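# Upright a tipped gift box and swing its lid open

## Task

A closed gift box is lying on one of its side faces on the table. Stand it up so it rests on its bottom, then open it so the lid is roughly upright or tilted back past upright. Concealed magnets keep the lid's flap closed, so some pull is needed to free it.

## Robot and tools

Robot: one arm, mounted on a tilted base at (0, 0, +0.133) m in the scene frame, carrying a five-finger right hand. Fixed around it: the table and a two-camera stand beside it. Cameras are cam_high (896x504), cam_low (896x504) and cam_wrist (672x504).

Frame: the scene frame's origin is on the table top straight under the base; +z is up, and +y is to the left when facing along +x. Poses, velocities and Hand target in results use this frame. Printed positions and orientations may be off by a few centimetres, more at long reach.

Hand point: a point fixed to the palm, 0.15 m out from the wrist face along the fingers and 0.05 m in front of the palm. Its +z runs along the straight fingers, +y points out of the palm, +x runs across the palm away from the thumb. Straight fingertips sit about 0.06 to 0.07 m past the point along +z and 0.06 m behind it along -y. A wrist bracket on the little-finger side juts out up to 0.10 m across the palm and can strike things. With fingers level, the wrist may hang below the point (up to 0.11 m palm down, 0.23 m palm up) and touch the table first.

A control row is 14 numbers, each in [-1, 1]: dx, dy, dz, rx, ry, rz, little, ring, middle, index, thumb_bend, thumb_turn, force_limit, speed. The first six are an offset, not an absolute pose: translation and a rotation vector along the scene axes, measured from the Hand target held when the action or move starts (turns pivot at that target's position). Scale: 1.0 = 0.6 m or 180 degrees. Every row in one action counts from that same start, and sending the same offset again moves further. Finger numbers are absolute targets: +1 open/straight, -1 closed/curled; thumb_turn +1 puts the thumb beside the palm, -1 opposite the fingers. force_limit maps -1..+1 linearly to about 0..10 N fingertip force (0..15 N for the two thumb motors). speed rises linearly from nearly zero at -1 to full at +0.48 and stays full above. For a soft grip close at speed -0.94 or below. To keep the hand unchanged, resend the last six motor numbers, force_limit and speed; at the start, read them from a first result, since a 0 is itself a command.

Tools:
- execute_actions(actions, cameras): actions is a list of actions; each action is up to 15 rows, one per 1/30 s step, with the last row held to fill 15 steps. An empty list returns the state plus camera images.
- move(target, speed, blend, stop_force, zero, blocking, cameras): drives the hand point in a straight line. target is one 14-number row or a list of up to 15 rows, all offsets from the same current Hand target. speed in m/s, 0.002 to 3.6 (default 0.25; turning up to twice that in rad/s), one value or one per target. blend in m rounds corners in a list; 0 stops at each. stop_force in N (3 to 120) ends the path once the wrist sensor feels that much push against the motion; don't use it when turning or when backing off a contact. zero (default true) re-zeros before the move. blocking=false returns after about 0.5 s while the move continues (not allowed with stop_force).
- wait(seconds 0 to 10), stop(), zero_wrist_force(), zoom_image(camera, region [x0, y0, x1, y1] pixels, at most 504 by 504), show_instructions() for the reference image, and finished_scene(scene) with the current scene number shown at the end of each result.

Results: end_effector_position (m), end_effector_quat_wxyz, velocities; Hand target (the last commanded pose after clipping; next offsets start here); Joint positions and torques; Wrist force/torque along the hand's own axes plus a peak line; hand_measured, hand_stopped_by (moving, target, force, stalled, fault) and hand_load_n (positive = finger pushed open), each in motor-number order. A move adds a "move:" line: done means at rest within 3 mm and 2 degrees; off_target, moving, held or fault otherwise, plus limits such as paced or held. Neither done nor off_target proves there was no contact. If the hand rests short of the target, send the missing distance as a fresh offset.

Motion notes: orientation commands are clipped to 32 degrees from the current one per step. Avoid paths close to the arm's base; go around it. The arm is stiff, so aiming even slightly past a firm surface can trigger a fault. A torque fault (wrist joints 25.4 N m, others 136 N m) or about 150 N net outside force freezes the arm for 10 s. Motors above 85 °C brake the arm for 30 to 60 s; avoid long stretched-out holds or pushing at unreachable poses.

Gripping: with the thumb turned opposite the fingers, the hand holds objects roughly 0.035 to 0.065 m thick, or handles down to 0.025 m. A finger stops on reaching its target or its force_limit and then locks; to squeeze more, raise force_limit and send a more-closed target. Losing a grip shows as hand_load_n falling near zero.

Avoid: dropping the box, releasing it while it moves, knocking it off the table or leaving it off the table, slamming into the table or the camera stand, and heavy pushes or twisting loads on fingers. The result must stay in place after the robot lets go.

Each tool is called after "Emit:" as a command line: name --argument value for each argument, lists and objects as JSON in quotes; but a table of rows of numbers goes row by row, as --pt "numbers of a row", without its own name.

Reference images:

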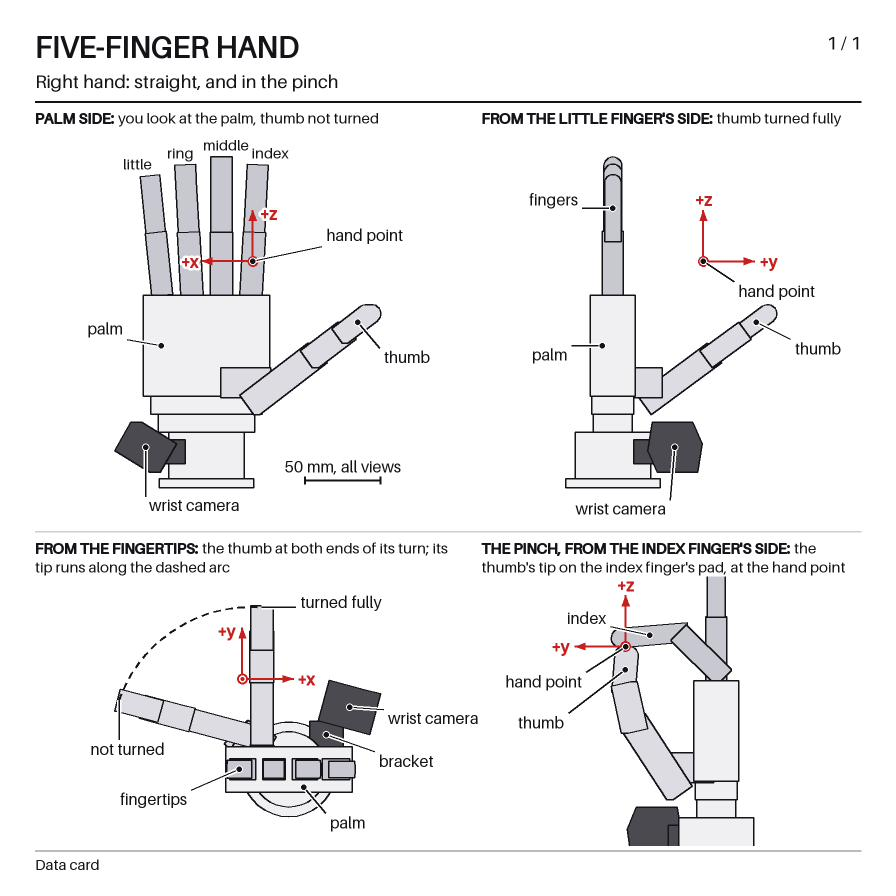

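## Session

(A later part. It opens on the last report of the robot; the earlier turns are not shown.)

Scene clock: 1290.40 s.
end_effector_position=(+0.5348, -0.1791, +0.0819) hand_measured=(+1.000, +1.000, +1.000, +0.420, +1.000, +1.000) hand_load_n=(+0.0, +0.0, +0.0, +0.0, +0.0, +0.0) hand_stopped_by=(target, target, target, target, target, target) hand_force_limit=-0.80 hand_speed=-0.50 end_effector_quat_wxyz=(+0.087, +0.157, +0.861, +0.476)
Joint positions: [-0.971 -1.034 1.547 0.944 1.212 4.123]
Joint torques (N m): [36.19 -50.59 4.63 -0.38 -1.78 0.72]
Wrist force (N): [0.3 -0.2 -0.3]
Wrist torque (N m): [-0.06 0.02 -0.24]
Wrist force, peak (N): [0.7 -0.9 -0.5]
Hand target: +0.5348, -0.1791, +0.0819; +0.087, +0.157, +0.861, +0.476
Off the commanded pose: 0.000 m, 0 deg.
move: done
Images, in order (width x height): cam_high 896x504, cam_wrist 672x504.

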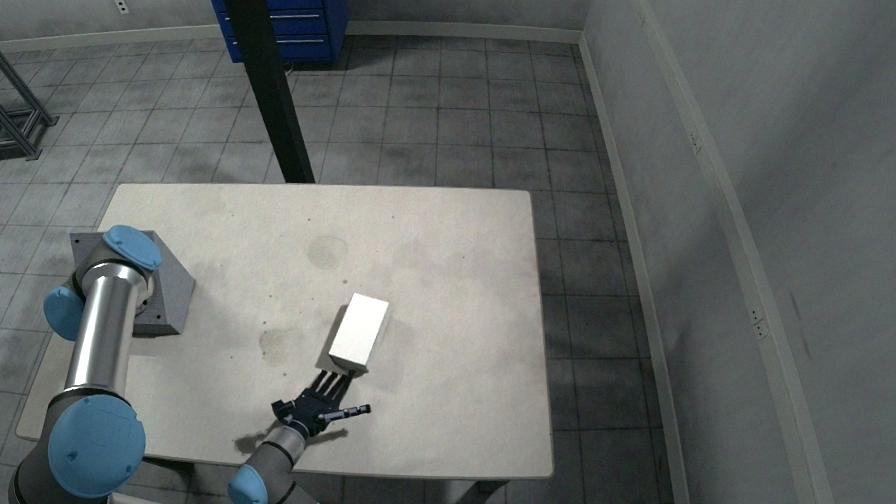

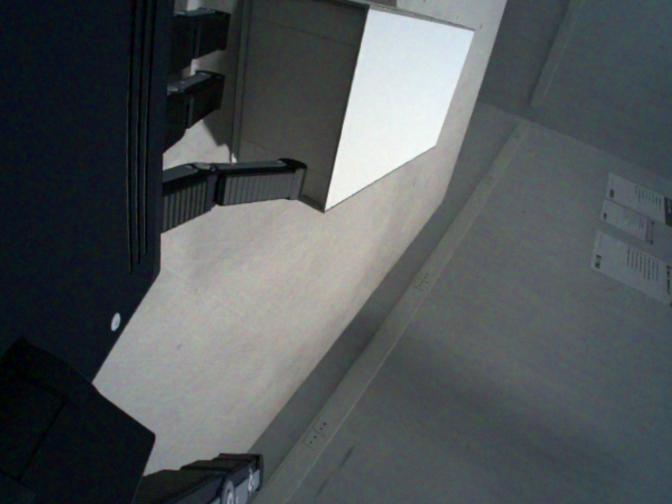

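Emit:
move --pt "0.01 0.0265 0 0 0 0 1 1 1 0.42 1 1 -0.8 -0.5" --speed 0.015 --cameras '["cam_wrist", "cam_high"]'

Emit:
zoom_image --camera "cam_wrist" --region '[150, 0, 450, 250]'

Emit:
zoom_image --camera "cam_high" --region '[280, 280, 410, 420]'

Scene clock: 1302.47 s.
end_effector_position=(+0.5409, -0.1631, +0.0819) hand_measured=(+1.000, +1.000, +1.000, +0.420, +1.000, +1.000) hand_load_n=(+0.0, +0.0, +0.0, +0.0, +0.0, +0.0) hand_stopped_by=(target, target, target, target, target, target) hand_force_limit=-0.80 hand_speed=-0.50 end_effector_quat_wxyz=(+0.087, +0.157, +0.861, +0.476)
Joint positions: [-0.944 -1.022 1.558 0.911 1.215 4.151]
Joint torques (N m): [24.32 -41.04 -0.11 1.83 0.12 -0.34]
Wrist force (N): [0.6 -0.2 -0.5]
Wrist torque (N m): [-0.04 -0.02 -0.23]
Wrist force, peak (N): [0.9 -0.4 -0.8]
Hand target: +0.5408, -0.1632, +0.0819; +0.087, +0.157, +0.861, +0.476
Off the commanded pose: 0.000 m, 0 deg.
move: done
Images, in order (width x height): cam_high 896x504, cam_wrist 672x504.

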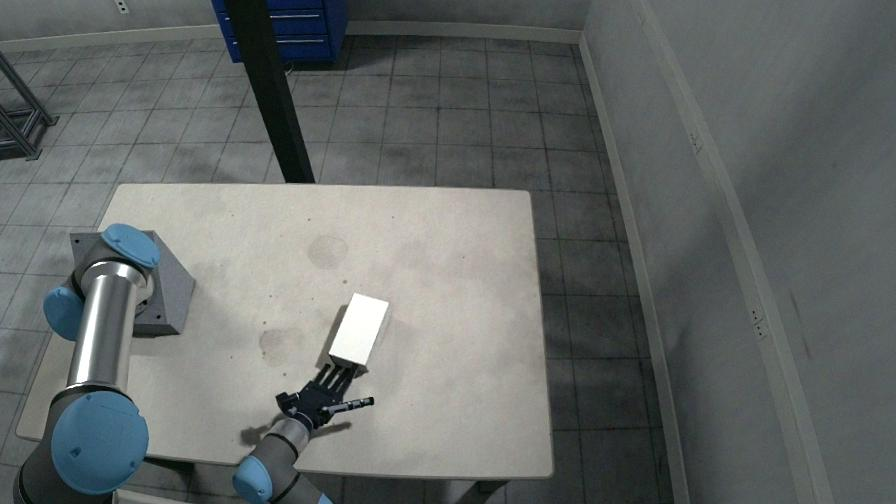

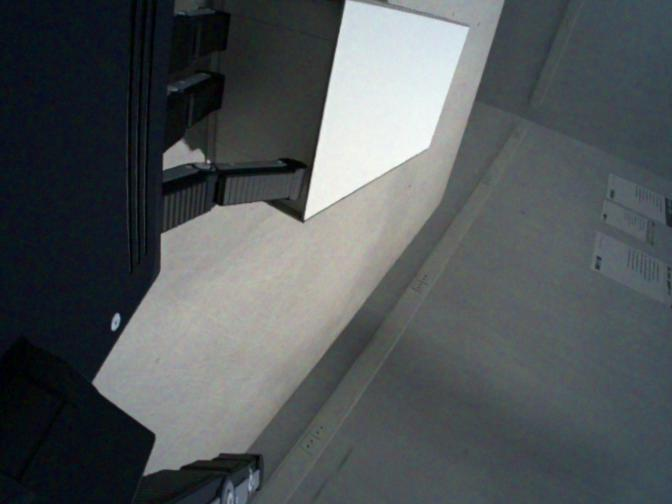

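Scaled by 1.680 from the camera's 672x504 image, which has a finer 960x720 frame.

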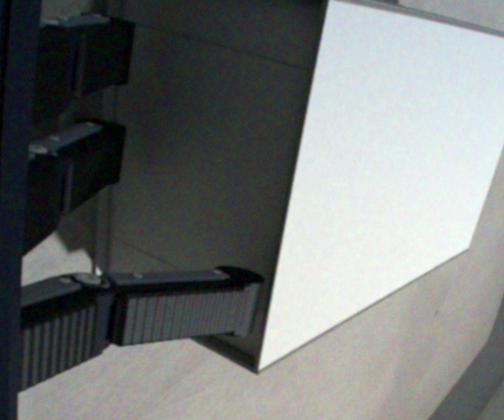

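Scaled by 3.600 from the camera's 896x504 image, which has a finer 1280x720 frame.

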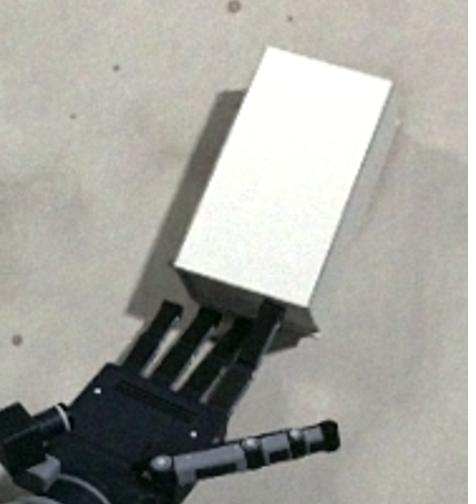

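Emit:
move --pt "0.0027 0.0072 0 0 0 0 1 1 1 0.42 1 1 -0.8 -0.5" --speed 0.008

Emit:
move --pt "0.0003 0.0008 0 0 0 0 1 1 1 0.30 1 1 -0.8 -0.93" --speed 0.008 --cameras '["cam_wrist", "cam_high"]'

Emit:
zoom_image --camera "cam_wrist" --region '[150, 0, 450, 250]'

Emit:
zoom_image --camera "cam_high" --region '[280, 280, 410, 420]'

Scene clock: 1308.87 s.
end_effector_position=(+0.5425, -0.1589, +0.0820) hand_measured=(+1.000, +1.000, +1.000, +0.420, +1.000, +1.000) hand_load_n=(+0.5, +0.0, +0.0, +0.0, +0.0, +0.0) hand_stopped_by=(target, target, target, target, target, target) hand_force_limit=-0.80 hand_speed=-0.50 end_effector_quat_wxyz=(+0.087, +0.157, +0.861, +0.476)
Joint positions: [-0.937 -1.019 1.56 0.902 1.216 4.159]
Joint torques (N m): [28.77 -37.36 2.75 0.99 0.21 0.62]
Wrist force (N): [0.5 -0.2 -0.8]
Wrist torque (N m): [0.02 0.00 -0.22]
Wrist force, peak (N): [0.8 -0.2 -1.0]
Hand target: +0.5424, -0.1589, +0.0819; +0.087, +0.157, +0.861, +0.476
Off the commanded pose: 0.000 m, 0 deg.
move: done

Scene clock: 1309.73 s.
end_effector_position=(+0.5426, -0.1584, +0.0819) hand_measured=(+1.000, +1.000, +1.000, +0.300, +1.000, +1.000) hand_load_n=(+0.0, +0.0, +0.0, +0.0, +0.0, +0.0) hand_stopped_by=(target, target, target, target, target, target) hand_force_limit=-0.80 hand_speed=-0.93 end_effector_quat_wxyz=(+0.087, +0.157, +0.861, +0.476)
Joint positions: [-0.936 -1.019 1.561 0.901 1.216 4.16]
Joint torques (N m): [35.47 -34.24 4.25 0.1 0.21 1.3]
Wrist force (N): [0.5 -0.3 -0.5]
Wrist torque (N m): [-0.07 -0.01 -0.23]
Wrist force, peak (N): [0.5 -0.6 -1.0]
Hand target: +0.5426, -0.1584, +0.0819; +0.087, +0.157, +0.861, +0.476
Off the commanded pose: 0.000 m, 0 deg.
move: done
Images, in order (width x height): cam_high 896x504, cam_wrist 672x504.

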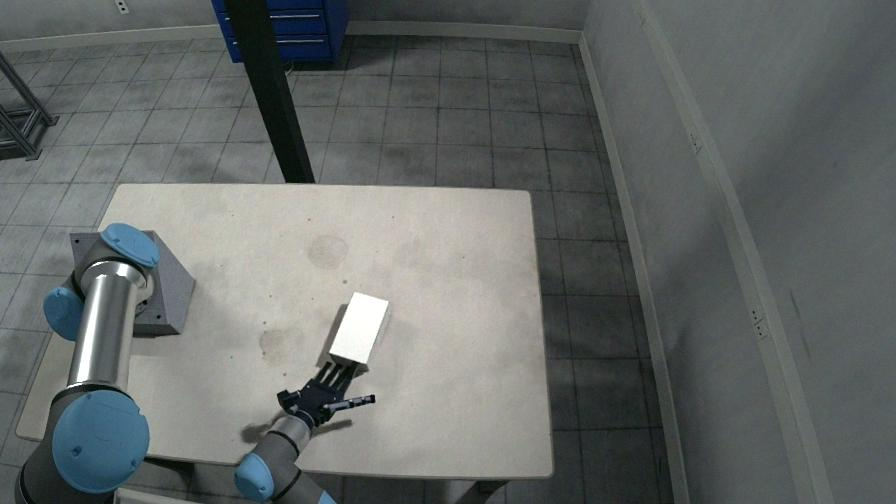

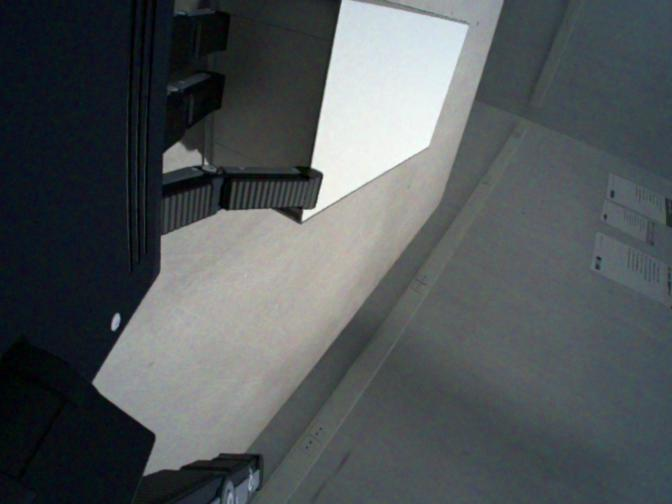

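Scaled by 1.680 from the camera's 672x504 image, which has a finer 960x720 frame.

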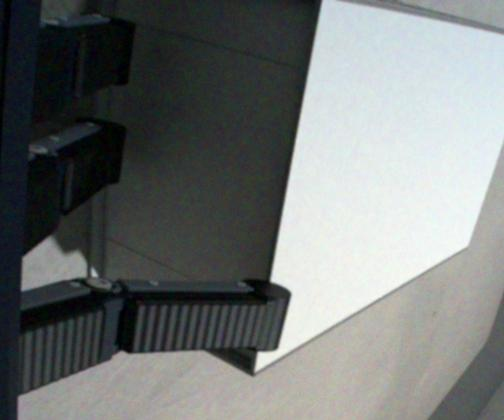

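Scaled by 3.600 from the camera's 896x504 image, which has a finer 1280x720 frame.

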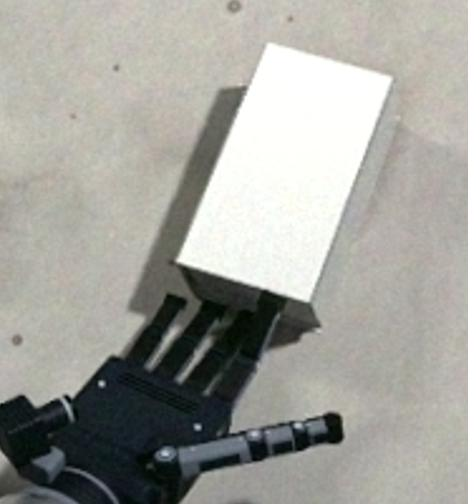

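Emit:
move --pt "-0.0059 -0.0156 0.015 0 0 0 0.4 0.4 0.6 0.3 1 1 -0.6 -0.5" --pt "0.0012 0.003 0.005 -0.0727 0.0275 0 0.4 0.4 0.6 0.3 1 1 -0.6 -0.5" --speed 0.08 --cameras '["cam_wrist", "cam_high", "cam_low"]'

Emit:
zoom_image --camera "cam_wrist" --region '[150, 0, 450, 250]'

Emit:
zoom_image --camera "cam_high" --region '[280, 280, 410, 420]'

Emit:
zoom_image --camera "cam_low" --region '[640, 180, 840, 380]'

Scene clock: 1327.03 s.
end_effector_position=(+0.5434, -0.1566, +0.0850) hand_measured=(+0.400, +0.400, +0.600, +0.300, +1.000, +1.000) hand_load_n=(+0.5, +0.0, +0.0, +0.0, +0.0, +0.0) hand_stopped_by=(target, target, target, target, target, target) hand_force_limit=-0.60 hand_speed=-0.50 end_effector_quat_wxyz=(+0.067, +0.166, +0.912, +0.368)
Joint positions: [-0.82 -1.105 1.595 0.81 1.456 4.305]
Joint torques (N m): [21.66 -31.33 -8.42 4.52 -3.01 -1.69]
Wrist force (N): [0.5 -0.1 -0.2]
Wrist torque (N m): [-0.07 -0.05 -0.15]
Wrist force, peak (N): [0.7 -0.5 -0.7]
Hand target: +0.5433, -0.1566, +0.0849; +0.067, +0.166, +0.912, +0.368
Off the commanded pose: 0.000 m, 0 deg.
move: done

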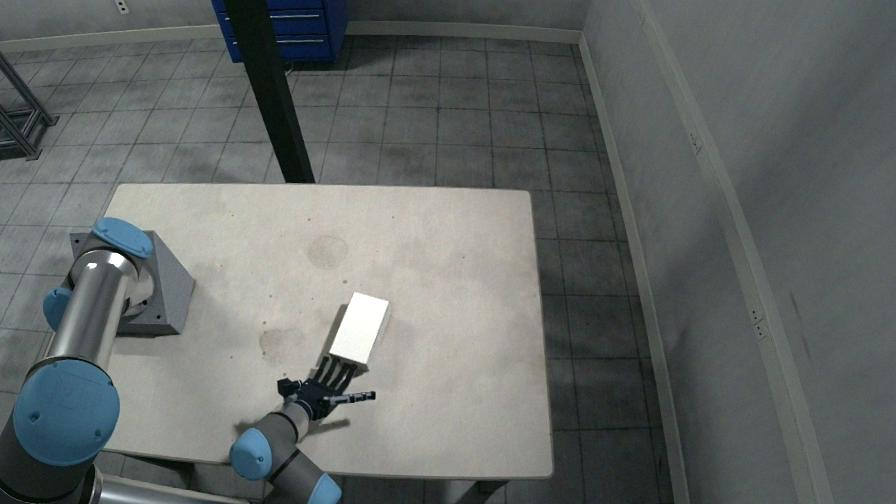

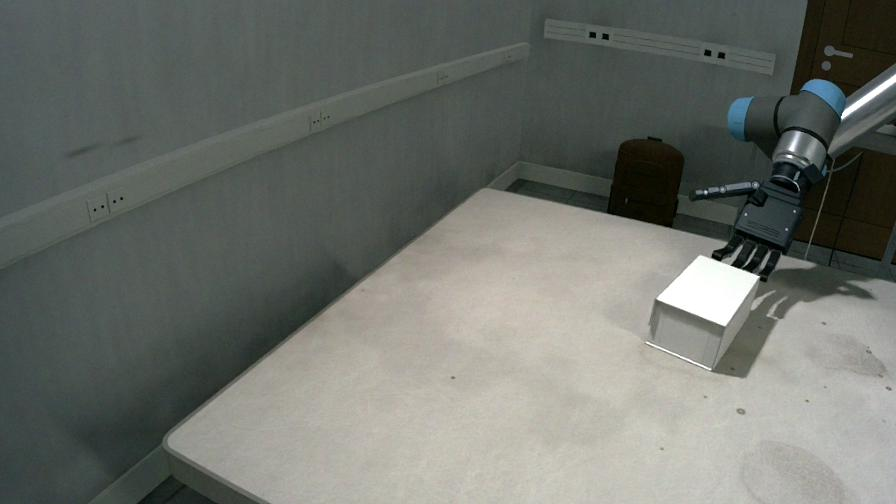

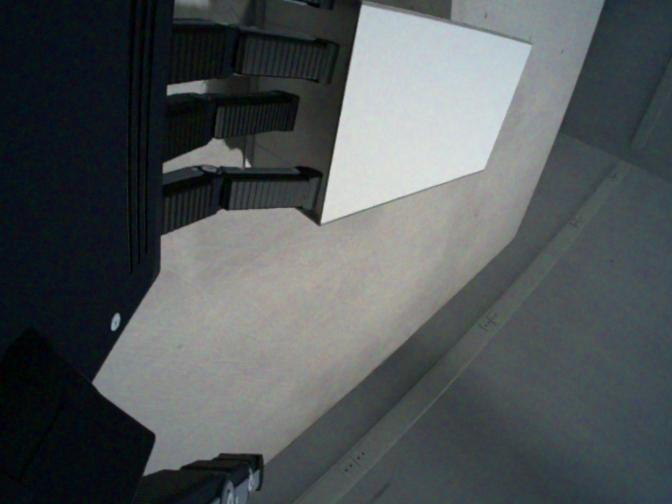

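Scaled by 1.680 from the camera's 672x504 image, which has a finer 960x720 frame.

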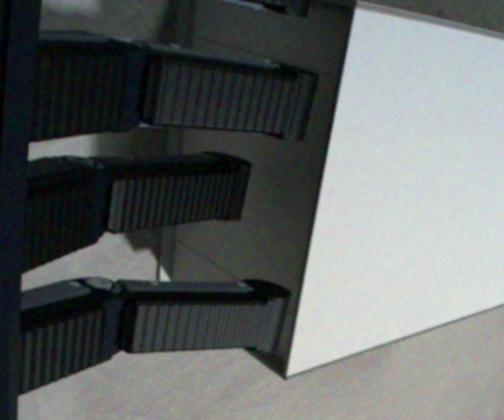

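Scaled by 3.600 from the camera's 896x504 image, which has a finer 1280x720 frame.

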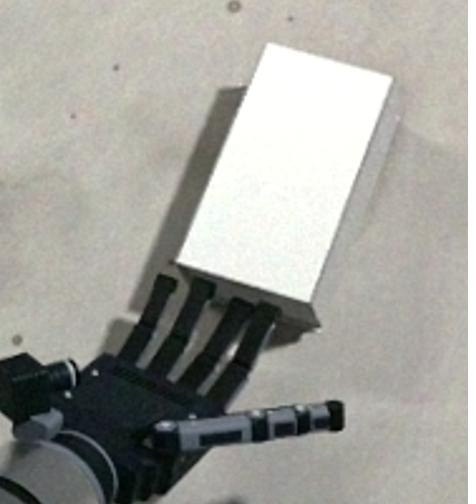

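Scaled by 2.520 from the camera's 896x504 image, which has a finer 1280x720 frame.

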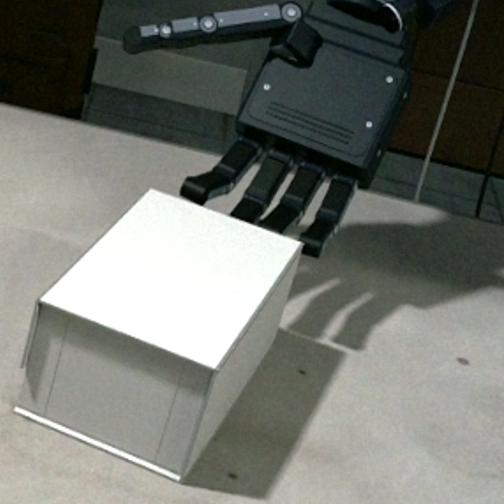

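Emit:
move --pt "-0.0029 -0.0078 0 0 0 0 0.4 0.4 0.6 0.3 1 1 -0.6 -0.5" --speed 0.05

Emit:
move --pt "0 0 -0.07 0 0 0 0.4 0.4 0.6 0.3 1 1 -0.6 -0.5" --speed 0.01 --stop_force 3 --cameras '["cam_wrist", "cam_high", "cam_low"]'

Emit:
zoom_image --camera "cam_wrist" --region '[150, 0, 450, 250]'

Emit:
zoom_image --camera "cam_low" --region '[640, 180, 840, 380]'

Scene clock: 1333.33 s.
end_effector_position=(+0.5416, -0.1614, +0.0849) hand_measured=(+0.400, +0.400, +0.600, +0.300, +1.000, +1.000) hand_load_n=(+0.0, +0.0, +0.0, +0.0, +0.0, +0.0) hand_stopped_by=(target, target, target, target, target, target) hand_force_limit=-0.60 hand_speed=-0.50 end_effector_quat_wxyz=(+0.067, +0.166, +0.912, +0.368)
Joint positions: [-0.829 -1.11 1.593 0.818 1.454 4.296]
Joint torques (N m): [33.76 -42.12 -7.12 2.92 -2.55 0.31]
Wrist force (N): [0.3 -0.3 -0.3]
Wrist torque (N m): [-0.10 -0.01 -0.13]
Wrist force, peak (N): [0.8 -0.7 -0.3]
Hand target: +0.5416, -0.1613, +0.0849; +0.067, +0.166, +0.912, +0.368
Off the commanded pose: 0.000 m, 0 deg.
move: done

Scene clock: 1337.83 s.
end_effector_position=(+0.5416, -0.1613, +0.0501) hand_measured=(+0.400, +0.400, +0.600, +0.300, +1.000, +1.000) hand_load_n=(+0.0, +0.0, -2.0, +0.0, +0.0, +0.0) hand_stopped_by=(target, target, target, target, target, target) hand_force_limit=-0.60 hand_speed=-0.50 end_effector_quat_wxyz=(+0.067, +0.166, +0.912, +0.368)
Joint positions: [-0.87 -1.058 1.582 0.782 1.443 4.256]
Joint torques (N m): [36.72 -47.55 3.91 4.25 0.45 1.49]
Wrist force (N): [1.2 0.1 -4.2]
Wrist torque (N m): [0.04 0.09 -0.08]
Wrist force, peak (N): [0.7 0.8 -8.5]
Hand target: +0.5416, -0.1613, +0.0501; +0.067, +0.166, +0.912, +0.368 (not the last commanded pose)
Off the commanded pose: 0.007 m, 0 deg.
move: contact

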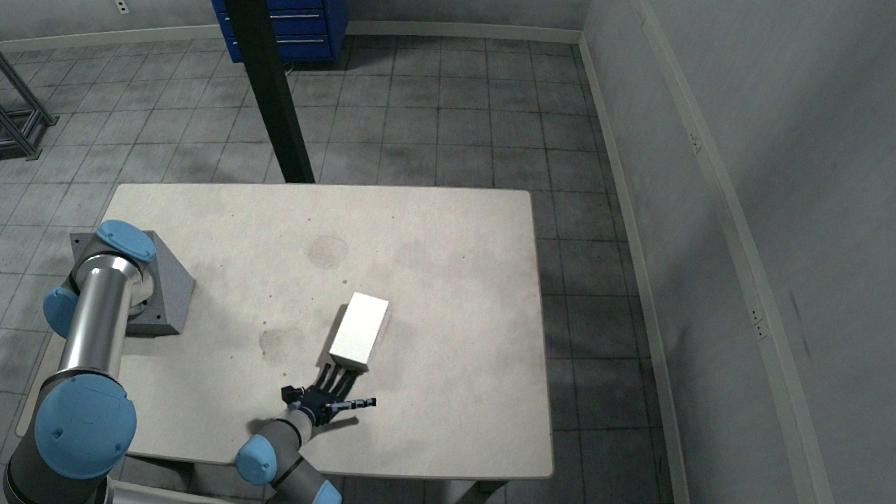

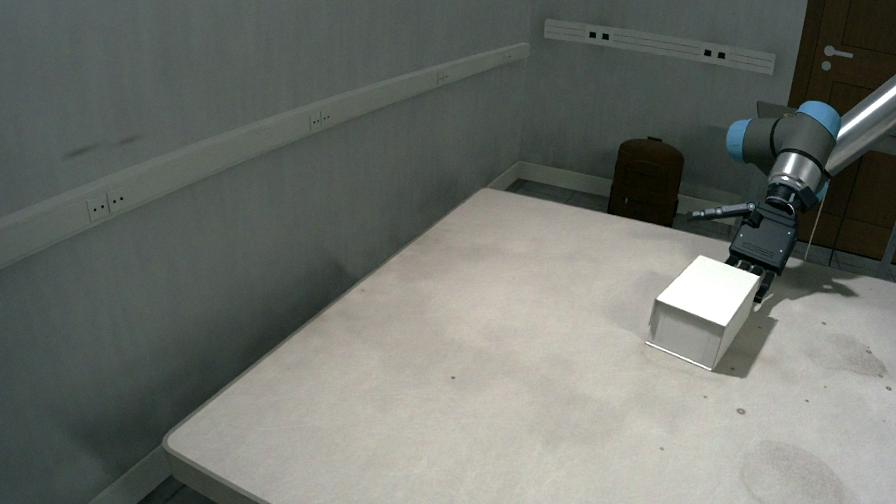

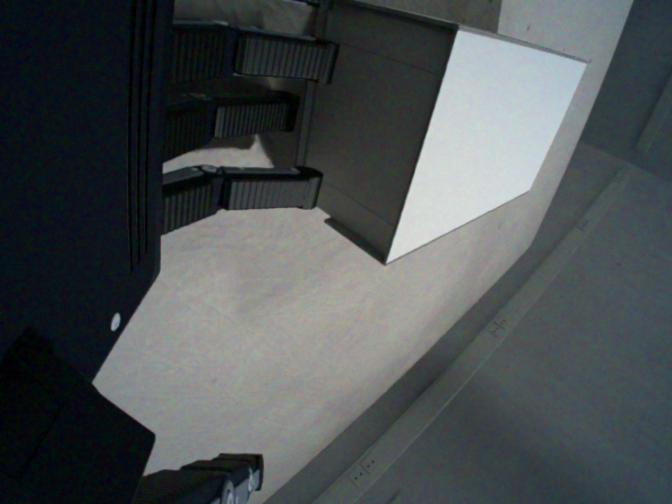

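Scaled by 1.680 from the camera's 672x504 image, which has a finer 960x720 frame.

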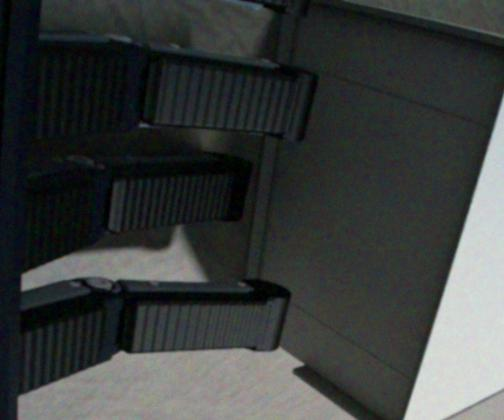

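Scaled by 2.520 from the camera's 896x504 image, which has a finer 1280x720 frame.

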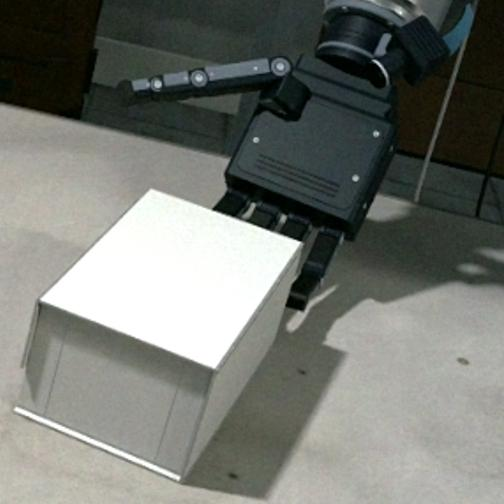

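Emit:
move --pt "-0.0088 -0.0233 0.0583 0 0 0 1 1 1 0.68 1 1 -0.6 0" --pt "-0.0073 -0.0193 0.0507 0.0987 -0.0373 0 1 1 1 0.68 1 1 -0.6 0" --speed 0.1 --cameras '["cam_wrist", "cam_high"]'

Emit:
zoom_image --camera "cam_wrist" --region '[150, 0, 450, 250]'

Emit:
zoom_image --camera "cam_high" --region '[280, 280, 410, 420]'

Scene clock: 1408.47 s.
end_effector_position=(+0.5372, -0.1730, +0.0805) hand_measured=(+1.000, +1.000, +1.000, +0.680, +1.000, +1.000) hand_load_n=(+0.0, +0.0, +0.0, +0.0, +0.0, +0.0) hand_stopped_by=(target, target, target, target, target, target) hand_force_limit=-0.60 hand_speed=0.00 end_effector_quat_wxyz=(+0.094, +0.153, +0.839, +0.513) end_effector_velocity=(+0.001, -0.001, +0.000) end_effector_angular_velocity=(-0.007, -0.001, -0.002)
Joint positions: [-0.993 -0.987 1.533 0.973 1.138 4.078]
Joint velocities: [0.002 -0.003 0 -0.005 0.003 0.004]
Joint torques (N m): [36.76 -50.81 5.59 -0.23 -0.07 2.12]
Wrist force (N): [1.0 0.3 -0.6]
Wrist torque (N m): [0.02 -0.04 -0.20]
Wrist force, peak (N): [0.7 25.1 -6.0]
Hand target: +0.5372, -0.1729, +0.0805; +0.094, +0.153, +0.839, +0.513
Off the commanded pose: 0.000 m, 0 deg.
move: done
Images, in order (width x height): cam_high 896x504, cam_wrist 672x504.

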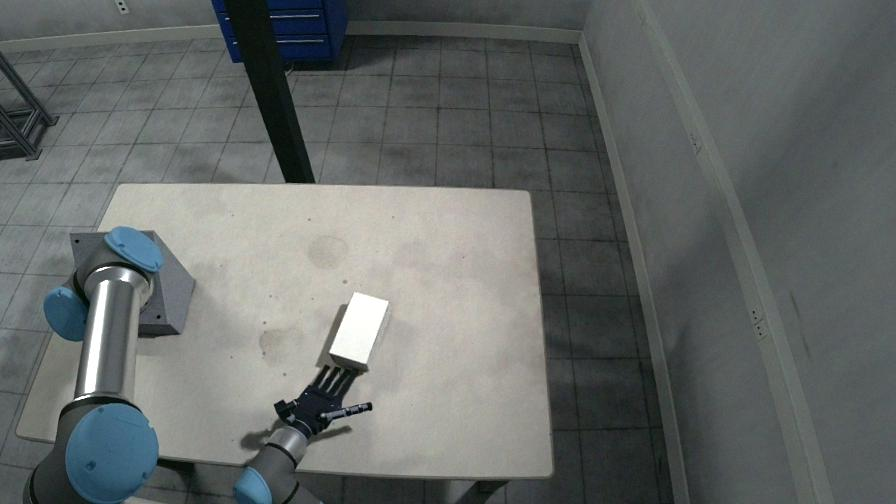

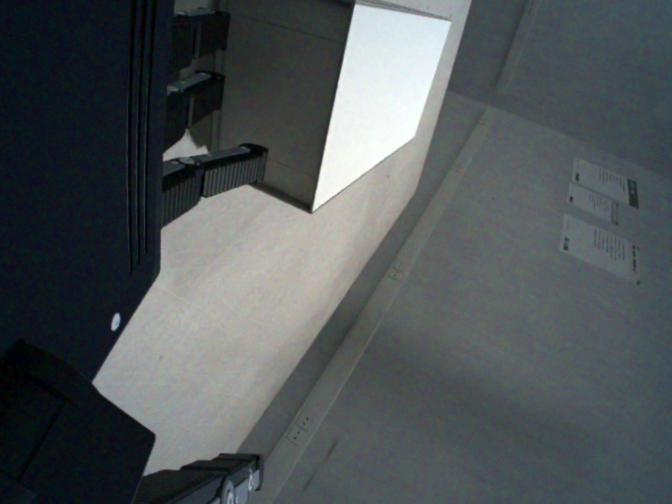

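Scaled by 1.680 from the camera's 672x504 image, which has a finer 960x720 frame.

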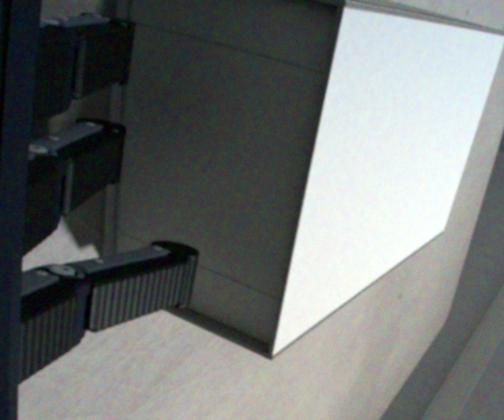

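Scaled by 3.600 from the camera's 896x504 image, which has a finer 1280x720 frame.

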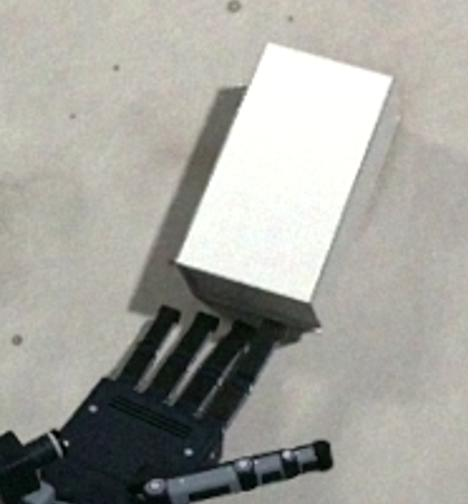

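Emit:
move --pt "0.0053 0.014 0 0 0 0 1 1 1 0.68 1 1 -0.6 0" --speed 0.015 --cameras '["cam_wrist", "cam_high"]'

Emit:
zoom_image --camera "cam_wrist" --region '[150, 0, 450, 250]'

Emit:
zoom_image --camera "cam_high" --region '[280, 280, 410, 420]'

Scene clock: 1413.47 s.
end_effector_position=(+0.5404, -0.1644, +0.0805) hand_measured=(+1.000, +1.000, +1.000, +0.680, +1.000, +1.000) hand_load_n=(+0.0, +0.0, +0.0, +0.0, +0.0, -0.5) hand_stopped_by=(target, target, target, target, target, target) hand_force_limit=-0.60 hand_speed=0.00 end_effector_quat_wxyz=(+0.094, +0.153, +0.839, +0.513)
Joint positions: [-0.979 -0.981 1.539 0.955 1.139 4.093]
Joint torques (N m): [23.84 -42.09 -0.26 3.07 0.11 -0.45]
Wrist force (N): [1.1 -0.2 -0.2]
Wrist torque (N m): [-0.05 -0.07 -0.21]
Wrist force, peak (N): [1.3 0.4 -0.6]
Hand target: +0.5404, -0.1645, +0.0805; +0.094, +0.153, +0.839, +0.513
Off the commanded pose: 0.000 m, 0 deg.
move: done
Images, in order (width x height): cam_high 896x504, cam_wrist 672x504.

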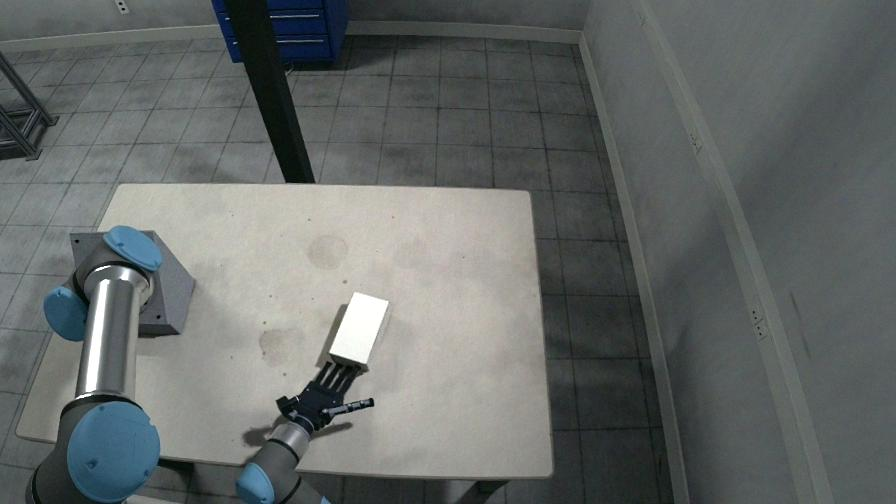

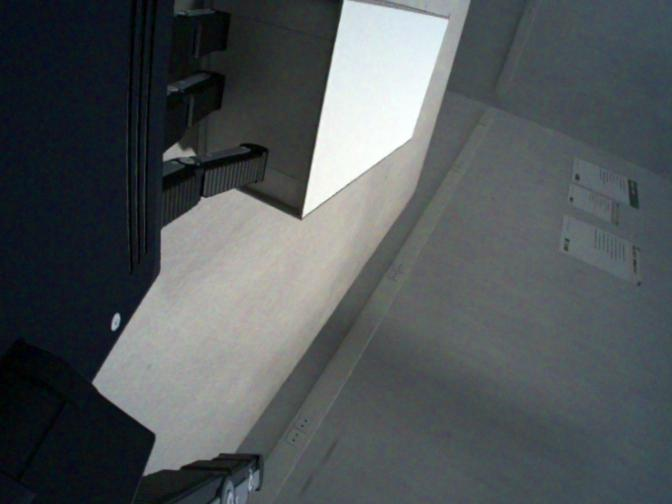

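Scaled by 1.680 from the camera's 672x504 image, which has a finer 960x720 frame.

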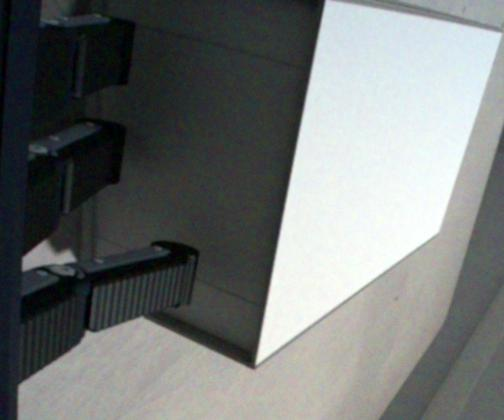

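Scaled by 3.600 from the camera's 896x504 image, which has a finer 1280x720 frame.

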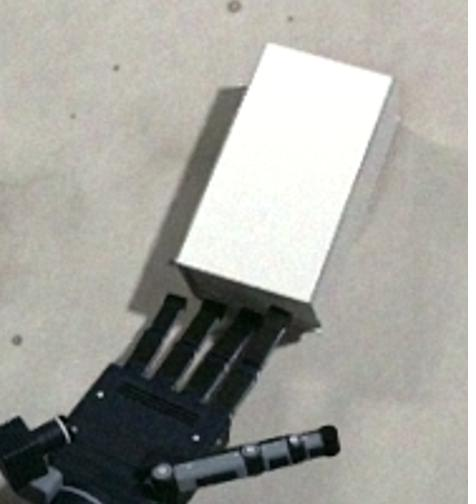

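Emit:
move --pt "0.0032 0.0086 0 0 0 0 1 1 1 0.68 1 1 -0.6 0" --speed 0.01 --cameras '["cam_wrist", "cam_high"]'

Emit:
zoom_image --camera "cam_wrist" --region '[150, 0, 450, 250]'

Emit:
zoom_image --camera "cam_high" --region '[280, 280, 410, 420]'

Scene clock: 1419.77 s.
end_effector_position=(+0.5424, -0.1593, +0.0805) hand_measured=(+1.000, +1.000, +1.000, +0.680, +1.000, +1.000) hand_load_n=(+0.0, +0.0, +0.0, +0.0, +0.0, +0.0) hand_stopped_by=(target, target, target, target, target, target) hand_force_limit=-0.60 hand_speed=0.00 end_effector_quat_wxyz=(+0.094, +0.153, +0.839, +0.513)
Joint positions: [-0.971 -0.977 1.543 0.944 1.14 4.102]
Joint torques (N m): [27.5 -37.9 2.65 1.11 0.21 0.36]
Wrist force (N): [1.1 0.3 -0.6]
Wrist torque (N m): [0.07 -0.07 -0.19]
Wrist force, peak (N): [1.3 0.2 -0.5]
Hand target: +0.5423, -0.1593, +0.0805; +0.094, +0.153, +0.839, +0.513
Off the commanded pose: 0.000 m, 0 deg.
move: done
Images, in order (width x height): cam_high 896x504, cam_wrist 672x504.

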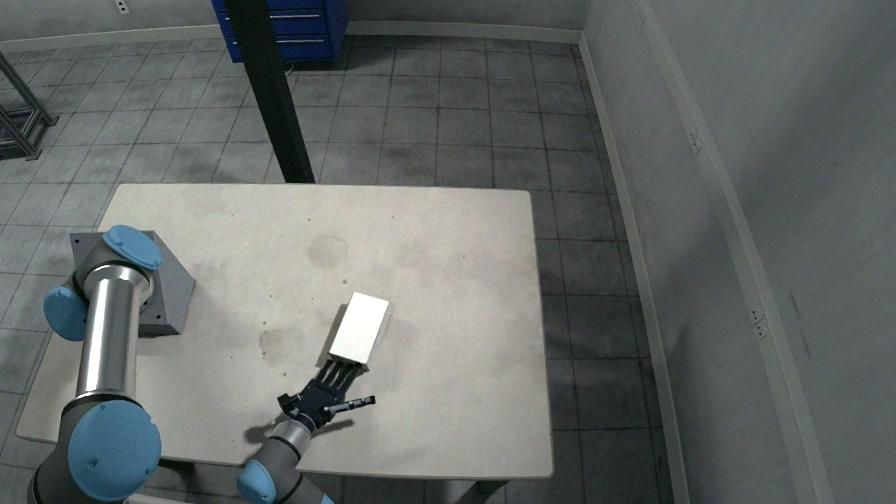

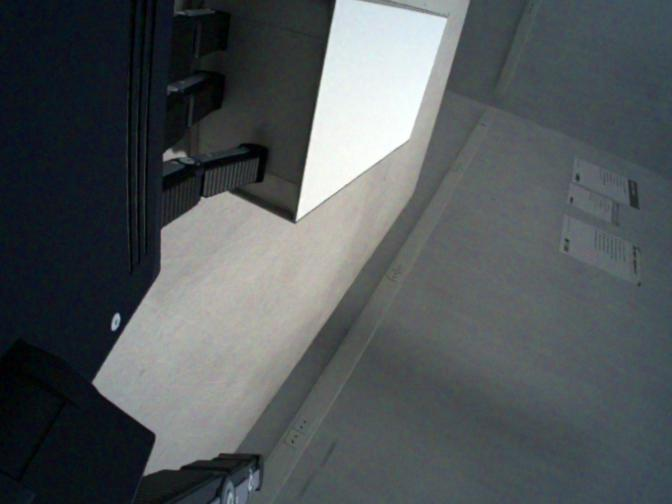

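Scaled by 1.680 from the camera's 672x504 image, which has a finer 960x720 frame.

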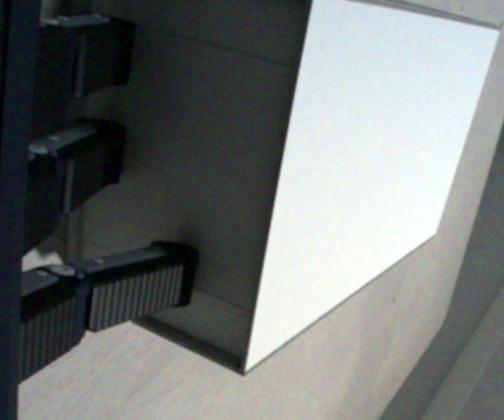

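Scaled by 3.600 from the camera's 896x504 image, which has a finer 1280x720 frame.

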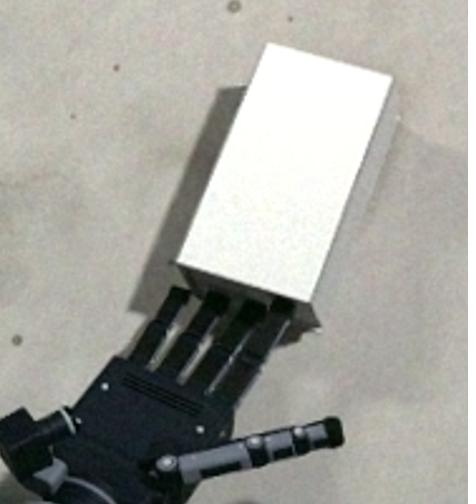

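Emit:
move --pt "0.0021 0.0056 0 0 0 0 1 1 1 0.55 1 1 -0.7 -0.85" --speed 0.006 --cameras '["cam_wrist", "cam_high"]'

Emit:
zoom_image --camera "cam_wrist" --region '[150, 0, 450, 250]'

Emit:
zoom_image --camera "cam_high" --region '[280, 280, 410, 420]'

Scene clock: 1425.00 s.
end_effector_position=(+0.5436, -0.1559, +0.0805) hand_measured=(+1.000, +1.000, +1.000, +0.550, +1.000, +1.000) hand_load_n=(+0.0, +0.0, +0.0, +0.0, +0.0, +0.0) hand_stopped_by=(target, target, target, target, target, target) hand_force_limit=-0.70 hand_speed=-0.85 end_effector_quat_wxyz=(+0.094, +0.153, +0.839, +0.513)
Joint positions: [-0.966 -0.974 1.545 0.937 1.14 4.108]
Joint torques (N m): [31.02 -36.19 3.38 0.67 0.1 0.9]
Wrist force (N): [0.8 -0.2 -0.4]
Wrist torque (N m): [0.01 -0.03 -0.21]
Wrist force, peak (N): [1.5 -0.3 -0.4]
Hand target: +0.5436, -0.1560, +0.0805; +0.094, +0.153, +0.839, +0.513
Off the commanded pose: 0.000 m, 0 deg.
move: done
Images, in order (width x height): cam_high 896x504, cam_wrist 672x504.

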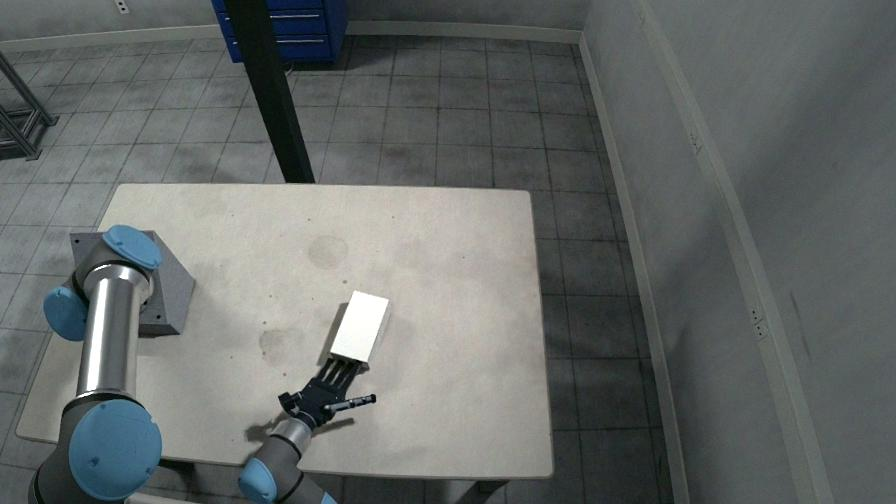

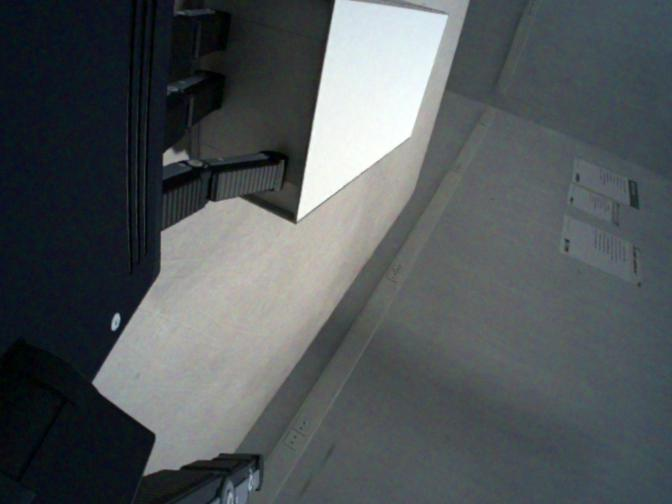

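Scaled by 1.680 from the camera's 672x504 image, which has a finer 960x720 frame.

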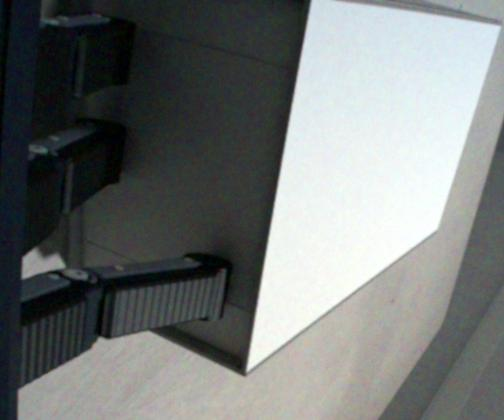

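Scaled by 3.600 from the camera's 896x504 image, which has a finer 1280x720 frame.

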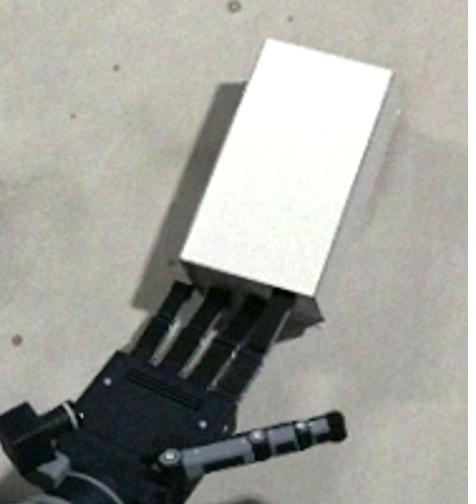

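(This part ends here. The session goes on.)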